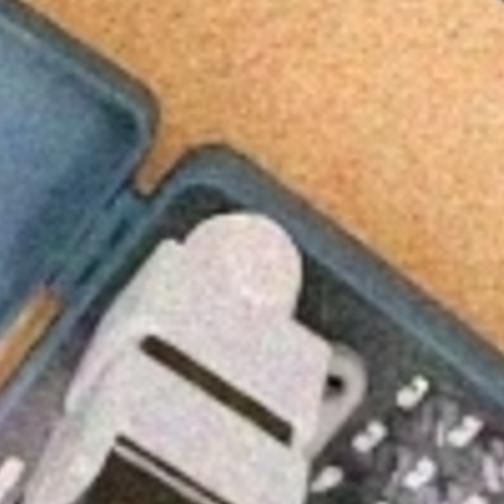

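execute_actions(
  actions=[
    [[0,0,0,0,0,0,0,-0.754,-0.576,-0.696,0,-0.754,-0.576,-0.696,0,-0.754,-0.576,-0.696,-0.714,-0.678,-0.226,-0.168,0.4,-0.6,0,0,-0.005,0,0,0,0,-0.95,-0.95,-0.95,0,-0.45,-0.576,-0.696,0,-0.95,-0.95,-0.95,-0.714,-0.678,-0.226,-0.168,0.3,-0.5]],
    [[0,0,0,0,0,0,0,-0.754,-0.576,-0.696,0,-0.754,-0.576,-0.696,0,-0.754,-0.576,-0.696,-0.714,-0.678,-0.226,-0.168,0.4,-0.6,0,0,-0.003,0,0,0,0,-0.95,-0.95,-0.95,0,-0.36,-0.942,-0.696,0,-0.95,-0.95,-0.95,-0.714,-0.678,-0.226,-0.168,0.3,-0.5]],
    [[0,0,0,0,0,0,0,-0.754,-0.576,-0.696,0,-0.754,-0.576,-0.696,0,-0.754,-0.576,-0.696,-0.714,-0.678,-0.226,-0.168,0.4,-0.6,0,0,0,0,0,0,0,-0.95,-0.95,-0.95,0,-0.479,-0.942,-0.696,0,-0.95,-0.95,-0.95,-0.714,-0.678,-0.226,-0.168,0,-0.8]],
    [[0,0,0,0,0,0,0,-0.754,-0.576,-0.696,0,-0.754,-0.576,-0.696,0,-0.754,-0.576,-0.696,-0.714,-0.678,-0.226,-0.168,0.4,-0.6,0,0,0,0,0,0,0,-0.95,-0.95,-0.95,0,-0.53,-0.942,-0.696,0,-0.95,-0.95,-0.95,-0.714,-0.678,-0.226,-0.168,0,-0.9]],
  ],
  cameras=["cam_right_wrist","cam_high"],
)

zoom_image(
  camera="cam_right_wrist",
  region=[250, 190, 320, 260],
)

zoom_image(
  camera="cam_high",
  region=[210, 250, 300, 340],
)

Scene clock: 540.13 s.
left_arm: end_effector_position=(+0.6788, +0.4263, +0.3749) hand_goal=(+0.000, -0.754, -0.576, -0.696, +0.000, -0.754, -0.576, -0.696, +0.000, -0.754, -0.576, -0.696, -0.714, -0.678, -0.226, -0.168) hand_measured=(+0.000, -0.758, -0.576, -0.696, +0.000, -0.758, -0.576, -0.696, +0.000, -0.756, -0.576, -0.696, -0.718, -0.678, -0.226, -0.168) hand_current_ma=(+0, -3, +0, +0, +0, -3, +0, +0, +0, -3, +0, +0, -3, +0, +0, +0) hand_state=(goal, goal, goal, goal, goal, goal, goal, goal, goal, goal, goal, goal, goal, goal, goal, goal) hand_current_limit=0.40 hand_speed=-0.60 end_effector_quat_wxyz=(+0.467, +0.628, +0.620, +0.054) | right_arm: end_effector_position=(+0.3849, -0.3629, +0.1491) hand_goal=(+0.000, -0.950, -0.950, -0.950, +0.000, -0.530, -0.942, -0.696, +0.000, -0.950, -0.950, -0.950, -0.714, -0.678, -0.226, -0.168) hand_measured=(+0.002, -0.946, -0.944, -0.952, +0.000, -0.508, -0.934, -0.694, -0.004, -0.944, -0.944, -0.946, -0.714, -0.678, -0.222, -0.168) hand_current_ma=(+2, +4, +5, -2, +0, +37, +7, +2, -2, +6, +5, +2, +0, +0, +4, +0) hand_state=(goal, goal, goal, goal, goal, blocked, goal, goal, goal, goal, goal, goal, goal, goal, goal, goal) hand_current_limit=0.00 hand_speed=-0.90 end_effector_quat_wxyz=(+0.003, +0.689, +0.724, +0.005)
Joint positions: left_arm=[0.48 1.675 1.652 -1.012 0.865 0.244] | right_arm=[0.065 1.244 0.937 -1.251 -0.002 0.053]
Joint torques (N m): left_arm=[0.44 -16.67 12.48 1.16 0.93 0.02] | right_arm=[-0.62 -6.48 8.38 0.13 0.02 0.08]
Heat: left arm: hottest elbow 40 °C; right arm: hottest elbow 42 °C.
Hand target: left_arm +0.6827, +0.4284, +0.3871; +0.470, +0.630, +0.614, +0.065 | right_arm +0.3848, -0.3705, +0.1465; +0.000, +0.700, +0.715, +0.000
Off the commanded pose: left_arm 0.013 m, 1 deg | right_arm 0.008 m, 2 deg.
Step readings (end_effector_position of left_arm | right_arm):
0: (+0.6788, +0.4263, +0.3749) | (+0.3867, -0.3627, +0.1499)
1: (+0.6788, +0.4263, +0.3749) | (+0.3867, -0.3627, +0.1499)
2: (+0.6788, +0.4263, +0.3749) | (+0.3867, -0.3627, +0.1499)
4: (+0.6788, +0.4263, +0.3749) | (+0.3860, -0.3628, +0.1498)
8: (+0.6788, +0.4263, +0.3749) | (+0.3849, -0.3629, +0.1492)
15: (+0.6788, +0.4263, +0.3749) | (+0.3849, -0.3629, +0.1491)
16: (+0.6788, +0.4263, +0.3749) | (+0.3849, -0.3629, +0.1491)
17: (+0.6788, +0.4263, +0.3749) | (+0.3849, -0.3629, +0.1491)
19: (+0.6788, +0.4263, +0.3749) | (+0.3849, -0.3629, +0.1491)
23: (+0.6788, +0.4263, +0.3749) | (+0.3849, -0.3629, +0.1491)
30: (+0.6788, +0.4263, +0.3749) | (+0.3849, -0.3629, +0.1491)
31: (+0.6788, +0.4263, +0.3749) | (+0.3849, -0.3629, +0.1491)
32: (+0.6788, +0.4263, +0.3749) | (+0.3849, -0.3629, +0.1491)
34: (+0.6788, +0.4263, +0.3749) | (+0.3849, -0.3629, +0.1491)
38: (+0.6788, +0.4263, +0.3749) | (+0.3849, -0.3629, +0.1491)
45: (+0.6788, +0.4263, +0.3749) | (+0.3849, -0.3629, +0.1491)
46: (+0.6788, +0.4263, +0.3749) | (+0.3849, -0.3629, +0.1491)
47: (+0.6788, +0.4263, +0.3749) | (+0.3849, -0.3629, +0.1491)
49: (+0.6788, +0.4263, +0.3749) | (+0.3849, -0.3629, +0.1491)
53: (+0.6788, +0.4263, +0.3749) | (+0.3849, -0.3629, +0.1491)
60: (+0.6788, +0.4263, +0.3749) | (+0.3849, -0.3629, +0.1491)
camera_calibration:
cam_right_wrist: T_world_to_cam=[[0.681721, -0.730986, 0.0302468, -0.500834], [-0.539433, -0.474289, 0.695746, -0.11246], [-0.494235, -0.490621, -0.717651, 0.248672], [0, 0, 0, 1]] pos_world=[0.403667, -0.297438, 0.271852]
Images, in order (width x height): cam_high 896x504, cam_right_wrist 616x616.

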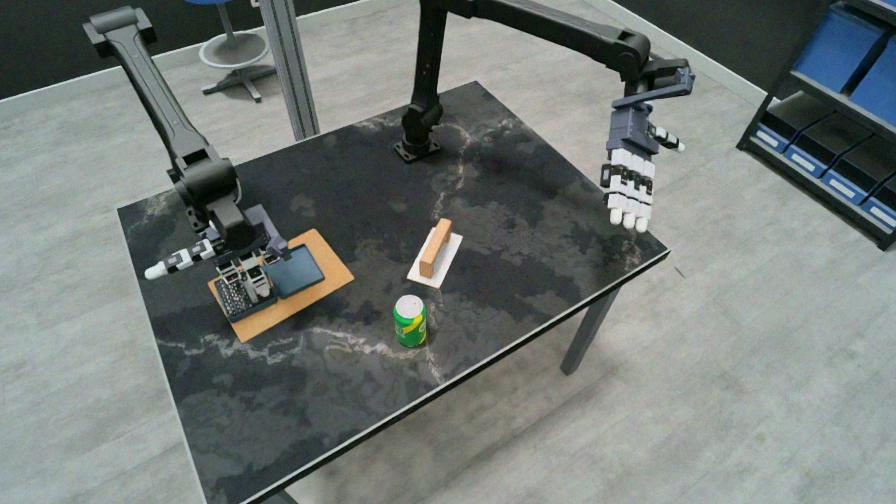

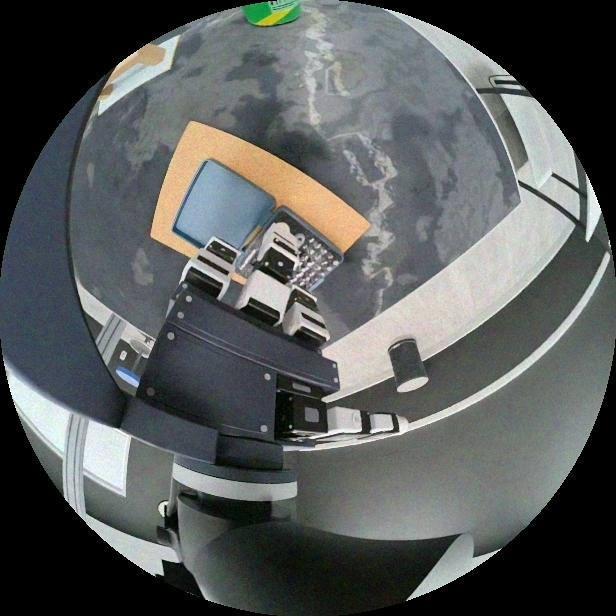

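Scaled by 7.200 from the camera's 616x616 image, which has a finer 880x880 frame.

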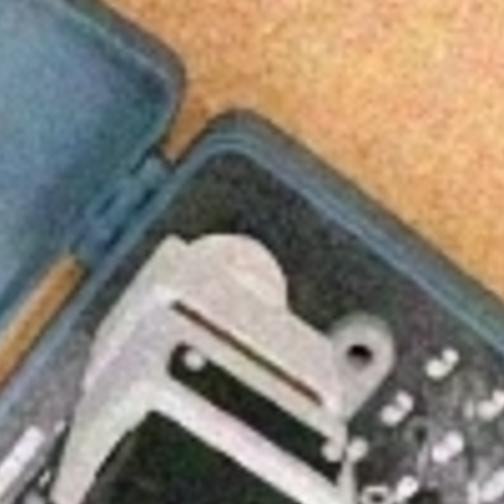

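Scaled by 5.600 from the camera's 896x504 image, which has a finer 1280x720 frame.

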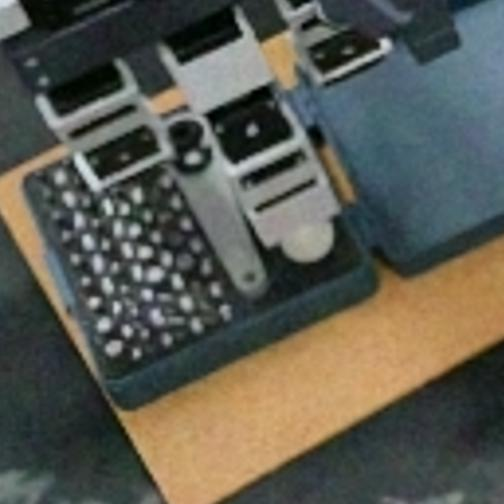

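execute_actions(
  actions=[
    [[0,0,0,0,0,0,0,-0.754,-0.576,-0.696,0,-0.754,-0.576,-0.696,0,-0.754,-0.576,-0.696,-0.714,-0.678,-0.226,-0.168,0.4,-0.6,0,0,0,0,0,0,0,-0.95,-0.95,-0.95,0,-0.59,-0.942,-0.696,0,-0.95,-0.95,-0.95,-0.714,-0.678,-0.226,-0.168,0,-0.9]],
    [[0,0,0,0,0,0,0,-0.754,-0.576,-0.696,0,-0.754,-0.576,-0.696,0,-0.754,-0.576,-0.696,-0.714,-0.678,-0.226,-0.168,0.4,-0.6,0,0,0,0,0,0,0,-0.95,-0.95,-0.95,0,-0.63,-0.942,-0.696,0,-0.95,-0.95,-0.95,-0.714,-0.678,-0.226,-0.168,0,-0.9]],
  ],
  cameras=["cam_right_wrist","cam_high"],
)

zoom_image(
  camera="cam_right_wrist",
  region=[250, 190, 320, 260],
)

zoom_image(
  camera="cam_high",
  region=[210, 250, 300, 340],
)

Scene clock: 547.57 s.
left_arm: end_effector_position=(+0.6788, +0.4263, +0.3749) hand_goal=(+0.000, -0.754, -0.576, -0.696, +0.000, -0.754, -0.576, -0.696, +0.000, -0.754, -0.576, -0.696, -0.714, -0.678, -0.226, -0.168) hand_measured=(+0.000, -0.758, -0.576, -0.696, +0.000, -0.758, -0.576, -0.696, +0.000, -0.756, -0.576, -0.696, -0.718, -0.678, -0.226, -0.168) hand_current_ma=(+0, -3, +0, +0, +0, -3, +0, +0, +0, -3, +0, +0, -3, +0, +0, +0) hand_state=(goal, goal, goal, goal, goal, goal, goal, goal, goal, goal, goal, goal, goal, goal, goal, goal) hand_current_limit=0.40 hand_speed=-0.60 end_effector_quat_wxyz=(+0.467, +0.628, +0.620, +0.054) | right_arm: end_effector_position=(+0.3849, -0.3629, +0.1491) hand_goal=(+0.000, -0.950, -0.950, -0.950, +0.000, -0.630, -0.942, -0.696, +0.000, -0.950, -0.950, -0.950, -0.714, -0.678, -0.226, -0.168) hand_measured=(+0.002, -0.946, -0.944, -0.952, +0.000, -0.606, -0.934, -0.692, -0.004, -0.944, -0.944, -0.946, -0.714, -0.678, -0.222, -0.168) hand_current_ma=(+2, +4, +5, -2, +0, +44, +8, +2, -2, +6, +5, +2, +0, +0, +4, +0) hand_state=(goal, goal, goal, goal, goal, blocked, goal, goal, goal, goal, goal, goal, goal, goal, goal, goal) hand_current_limit=0.00 hand_speed=-0.90 end_effector_quat_wxyz=(+0.003, +0.689, +0.724, +0.005)
Joint positions: left_arm=[0.48 1.675 1.652 -1.012 0.865 0.244] | right_arm=[0.065 1.244 0.937 -1.251 -0.002 0.053]
Joint torques (N m): left_arm=[0.44 -16.67 12.48 1.16 0.93 0.02] | right_arm=[-0.56 -6.53 8.36 0.12 0.02 0.07]
Heat: left arm: hottest elbow 40 °C; right arm: hottest elbow 42 °C.
Hand target: left_arm +0.6827, +0.4284, +0.3871; +0.470, +0.630, +0.614, +0.065 | right_arm +0.3848, -0.3705, +0.1465; +0.000, +0.700, +0.715, +0.000
Off the commanded pose: left_arm 0.013 m, 1 deg | right_arm 0.008 m, 2 deg.
Step readings (end_effector_position of left_arm | right_arm):
0: (+0.6788, +0.4263, +0.3749) | (+0.3849, -0.3629, +0.1491)
1: (+0.6788, +0.4263, +0.3749) | (+0.3849, -0.3629, +0.1491)
2: (+0.6788, +0.4263, +0.3749) | (+0.3849, -0.3629, +0.1491)
4: (+0.6788, +0.4263, +0.3749) | (+0.3849, -0.3629, +0.1491)
8: (+0.6788, +0.4263, +0.3749) | (+0.3849, -0.3629, +0.1491)
15: (+0.6788, +0.4263, +0.3749) | (+0.3849, -0.3629, +0.1491)
16: (+0.6788, +0.4263, +0.3749) | (+0.3849, -0.3629, +0.1491)
17: (+0.6788, +0.4263, +0.3749) | (+0.3849, -0.3629, +0.1491)
19: (+0.6788, +0.4263, +0.3749) | (+0.3849, -0.3629, +0.1491)
23: (+0.6788, +0.4263, +0.3749) | (+0.3849, -0.3629, +0.1491)
30: (+0.6788, +0.4263, +0.3749) | (+0.3849, -0.3629, +0.1491)
camera_calibration:
cam_right_wrist: T_world_to_cam=[[0.681721, -0.730986, 0.0302468, -0.500834], [-0.539433, -0.474289, 0.695746, -0.11246], [-0.494235, -0.490621, -0.717651, 0.248672], [0, 0, 0, 1]] pos_world=[0.403667, -0.297438, 0.271852]
Images, in order (width x height): cam_high 896x504, cam_right_wrist 616x616.

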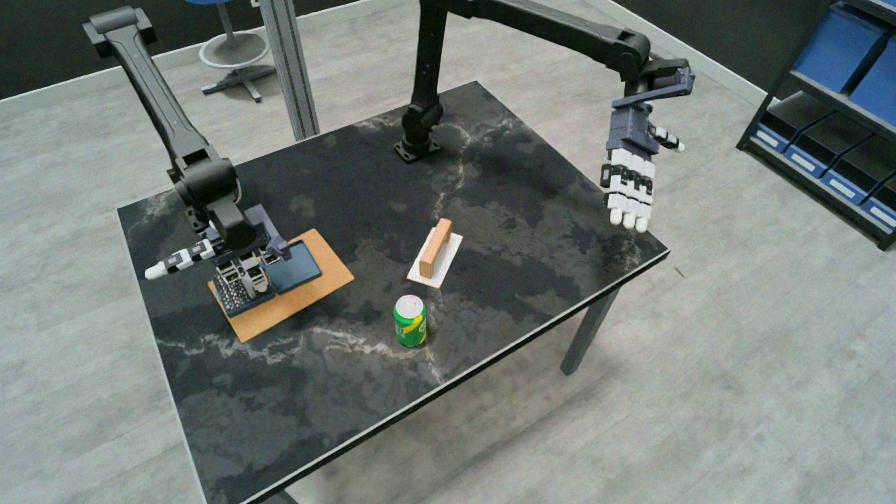

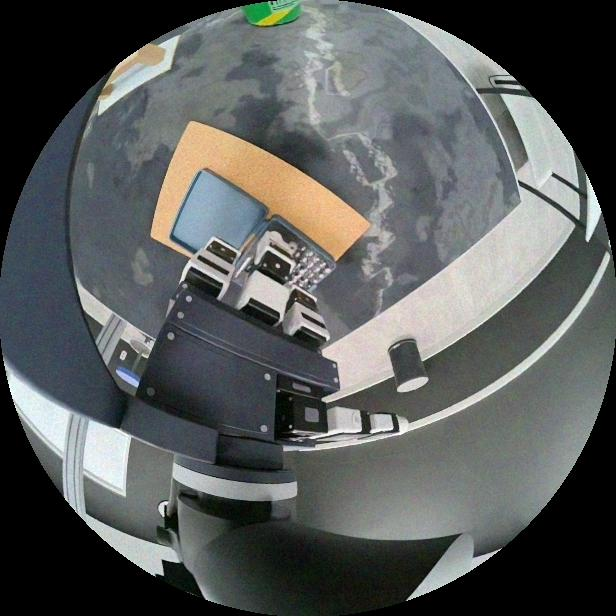

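Scaled by 7.200 from the camera's 616x616 image, which has a finer 880x880 frame.

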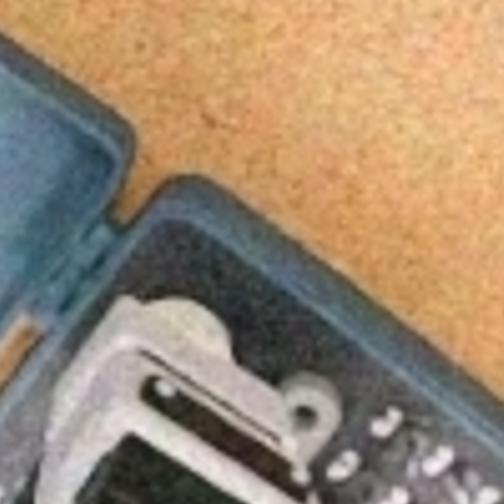

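Scaled by 5.600 from the camera's 896x504 image, which has a finer 1280x720 frame.

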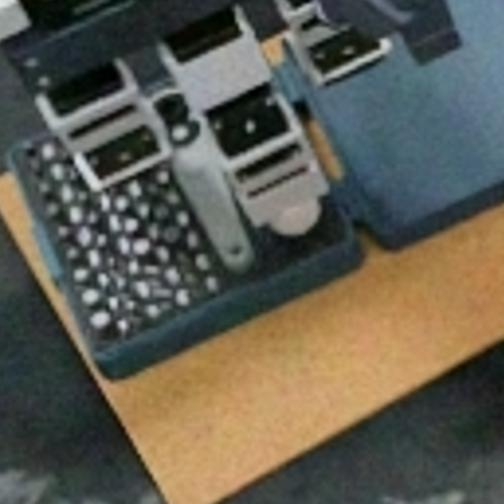

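execute_actions(
  actions=[
    [[0,0,0,0,0,0,0,-0.754,-0.576,-0.696,0,-0.754,-0.576,-0.696,0,-0.754,-0.576,-0.696,-0.714,-0.678,-0.226,-0.168,0.4,-0.6,0,0,0,0,0,0,0,-0.95,-0.95,-0.95,0,-0.42,-0.942,-0.696,0,-0.95,-0.95,-0.95,-0.714,-0.678,-0.226,-0.168,0.2,-0.8]],
    [[0,0,0,0,0,0,0,-0.754,-0.576,-0.696,0,-0.754,-0.576,-0.696,0,-0.754,-0.576,-0.696,-0.714,-0.678,-0.226,-0.168,0.4,-0.6,0,0,-0.04,0,0,0,0,-0.95,-0.95,-0.95,0,-0.42,-0.942,-0.696,0,-0.95,-0.95,-0.95,-0.714,-0.678,-0.226,-0.168,0.2,-0.8]],
    [[0,0,0,0,0,0,0,-0.754,-0.576,-0.696,0,-0.754,-0.576,-0.696,0,-0.754,-0.576,-0.696,-0.714,-0.678,-0.226,-0.168,0.4,-0.6,0,0,-0.04,0,0,0,0,-0.95,-0.95,-0.95,0,-0.95,-0.95,-0.95,0,-0.95,-0.95,-0.95,-0.714,-0.678,-0.226,-0.168,0.2,-0.8]],
    [[0,0,0,0,0,0,0,-0.754,-0.576,-0.696,0,-0.754,-0.576,-0.696,0,-0.754,-0.576,-0.696,-0.714,-0.678,-0.226,-0.168,0.4,-0.6,0,0,0,0,0,0,0,-0.95,-0.95,-0.95,0,-0.95,-0.95,-0.95,0,-0.95,-0.95,-0.95,-0.714,-0.678,-0.226,-0.168,0.2,-0.8]],
  ],
  cameras=["cam_high", "cam_right_wrist"],
)

Scene clock: 583.40 s.
left_arm: end_effector_position=(+0.6788, +0.4263, +0.3749) hand_goal=(+0.000, -0.754, -0.576, -0.696, +0.000, -0.754, -0.576, -0.696, +0.000, -0.754, -0.576, -0.696, -0.714, -0.678, -0.226, -0.168) hand_measured=(+0.000, -0.758, -0.576, -0.696, +0.000, -0.758, -0.576, -0.696, +0.000, -0.756, -0.576, -0.696, -0.718, -0.678, -0.226, -0.168) hand_current_ma=(+0, -3, +0, +0, +0, -3, +0, +0, +0, -3, +0, +0, -3, +0, +0, +0) hand_state=(goal, goal, goal, goal, goal, goal, goal, goal, goal, goal, goal, goal, goal, goal, goal, goal) hand_current_limit=0.40 hand_speed=-0.60 end_effector_quat_wxyz=(+0.467, +0.628, +0.620, +0.054) | right_arm: end_effector_position=(+0.3735, -0.3641, +0.1775) hand_goal=(+0.000, -0.950, -0.950, -0.950, +0.000, -0.950, -0.950, -0.950, +0.000, -0.950, -0.950, -0.950, -0.714, -0.678, -0.226, -0.168) hand_measured=(+0.002, -0.946, -0.944, -0.952, +0.000, -0.936, -0.946, -0.946, -0.004, -0.944, -0.944, -0.946, -0.714, -0.678, -0.222, -0.168) hand_current_ma=(+2, +4, +5, -2, +0, +19, +3, +3, -2, +6, +5, +2, +0, +0, +4, +0) hand_state=(goal, goal, goal, goal, goal, goal, goal, goal, goal, goal, goal, goal, goal, goal, goal, goal) hand_current_limit=0.20 hand_speed=-0.80 end_effector_quat_wxyz=(-0.010, +0.689, +0.724, -0.010)
Joint positions: left_arm=[0.48 1.675 1.652 -1.012 0.865 0.244] | right_arm=[0.065 1.217 1.001 -1.383 -0.002 0.053]
Joint torques (N m): left_arm=[0.44 -16.62 12.48 1.16 0.93 0.02] | right_arm=[-0.62 -6.77 11.26 -0.12 0.02 0.08]
Heat: left arm: hottest elbow 40 °C; right arm: hottest elbow 42 °C.
Hand target: left_arm +0.6827, +0.4284, +0.3871; +0.470, +0.630, +0.614, +0.065 | right_arm +0.3848, -0.3705, +0.1946; +0.000, +0.700, +0.715, +0.000
Off the commanded pose: left_arm 0.013 m, 1 deg | right_arm 0.022 m, 2 deg.
Step readings (end_effector_position of left_arm | right_arm):
0: (+0.6788, +0.4263, +0.3749) | (+0.3849, -0.3629, +0.1491)
1: (+0.6788, +0.4263, +0.3749) | (+0.3849, -0.3629, +0.1491)
2: (+0.6788, +0.4263, +0.3749) | (+0.3849, -0.3629, +0.1491)
4: (+0.6788, +0.4263, +0.3749) | (+0.3849, -0.3629, +0.1491)
8: (+0.6788, +0.4263, +0.3749) | (+0.3848, -0.3629, +0.1490)
15: (+0.6788, +0.4263, +0.3749) | (+0.3844, -0.3629, +0.1489)
16: (+0.6788, +0.4263, +0.3749) | (+0.3843, -0.3630, +0.1489)
17: (+0.6788, +0.4263, +0.3749) | (+0.3833, -0.3631, +0.1485)
19: (+0.6788, +0.4263, +0.3749) | (+0.3789, -0.3635, +0.1470)
23: (+0.6788, +0.4263, +0.3749) | (+0.3719, -0.3642, +0.1454)
30: (+0.6788, +0.4263, +0.3749) | (+0.3715, -0.3643, +0.1494)
31: (+0.6788, +0.4263, +0.3749) | (+0.3718, -0.3642, +0.1501)
32: (+0.6788, +0.4263, +0.3749) | (+0.3714, -0.3643, +0.1510)
34: (+0.6788, +0.4263, +0.3749) | (+0.3702, -0.3644, +0.1550)
38: (+0.6788, +0.4263, +0.3749) | (+0.3722, -0.3642, +0.1684)
45: (+0.6788, +0.4263, +0.3749) | (+0.3740, -0.3640, +0.1777)
46: (+0.6788, +0.4263, +0.3749) | (+0.3739, -0.3640, +0.1776)
47: (+0.6788, +0.4263, +0.3749) | (+0.3737, -0.3640, +0.1776)
49: (+0.6788, +0.4263, +0.3749) | (+0.3736, -0.3641, +0.1776)
53: (+0.6788, +0.4263, +0.3749) | (+0.3735, -0.3641, +0.1775)
60: (+0.6788, +0.4263, +0.3749) | (+0.3735, -0.3641, +0.1775)
camera_calibration:
cam_right_wrist: T_world_to_cam=[[0.682408, -0.73095, 0.00555024, -0.490589], [-0.510705, -0.47133, 0.719047, -0.152723], [-0.522971, -0.493518, -0.69494, 0.26858], [0, 0, 0, 1]] pos_world=[0.397245, -0.29803, 0.299185]
Images, in order (width x height): cam_high 896x504, cam_right_wrist 616x616.

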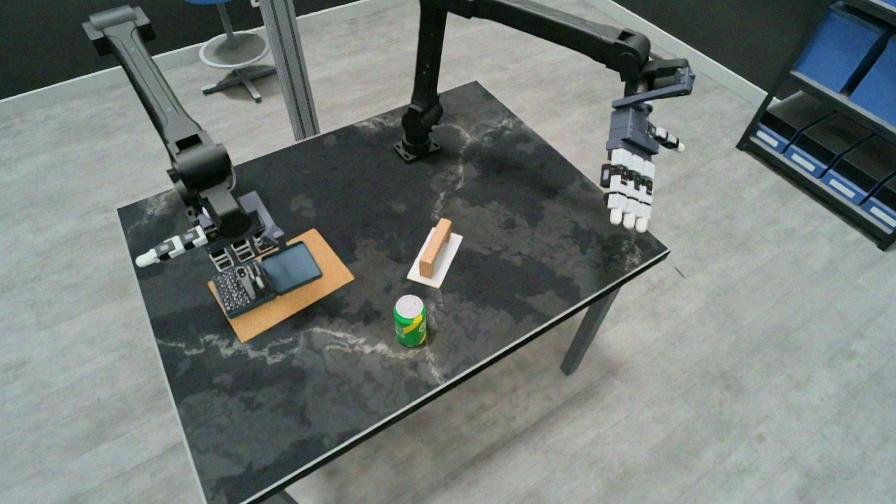

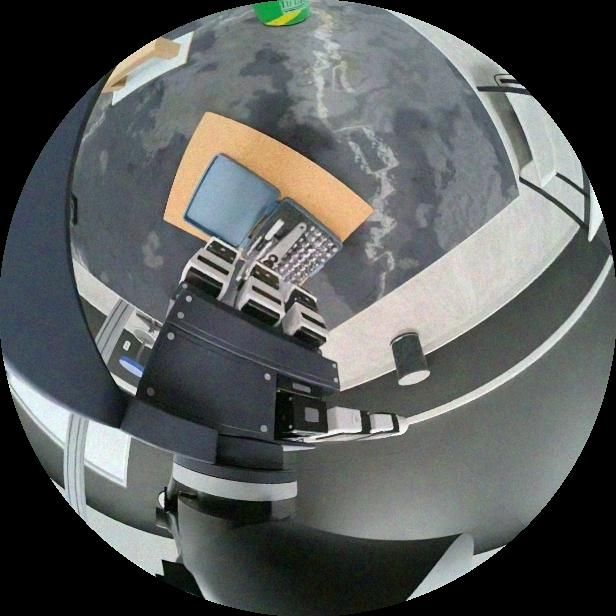

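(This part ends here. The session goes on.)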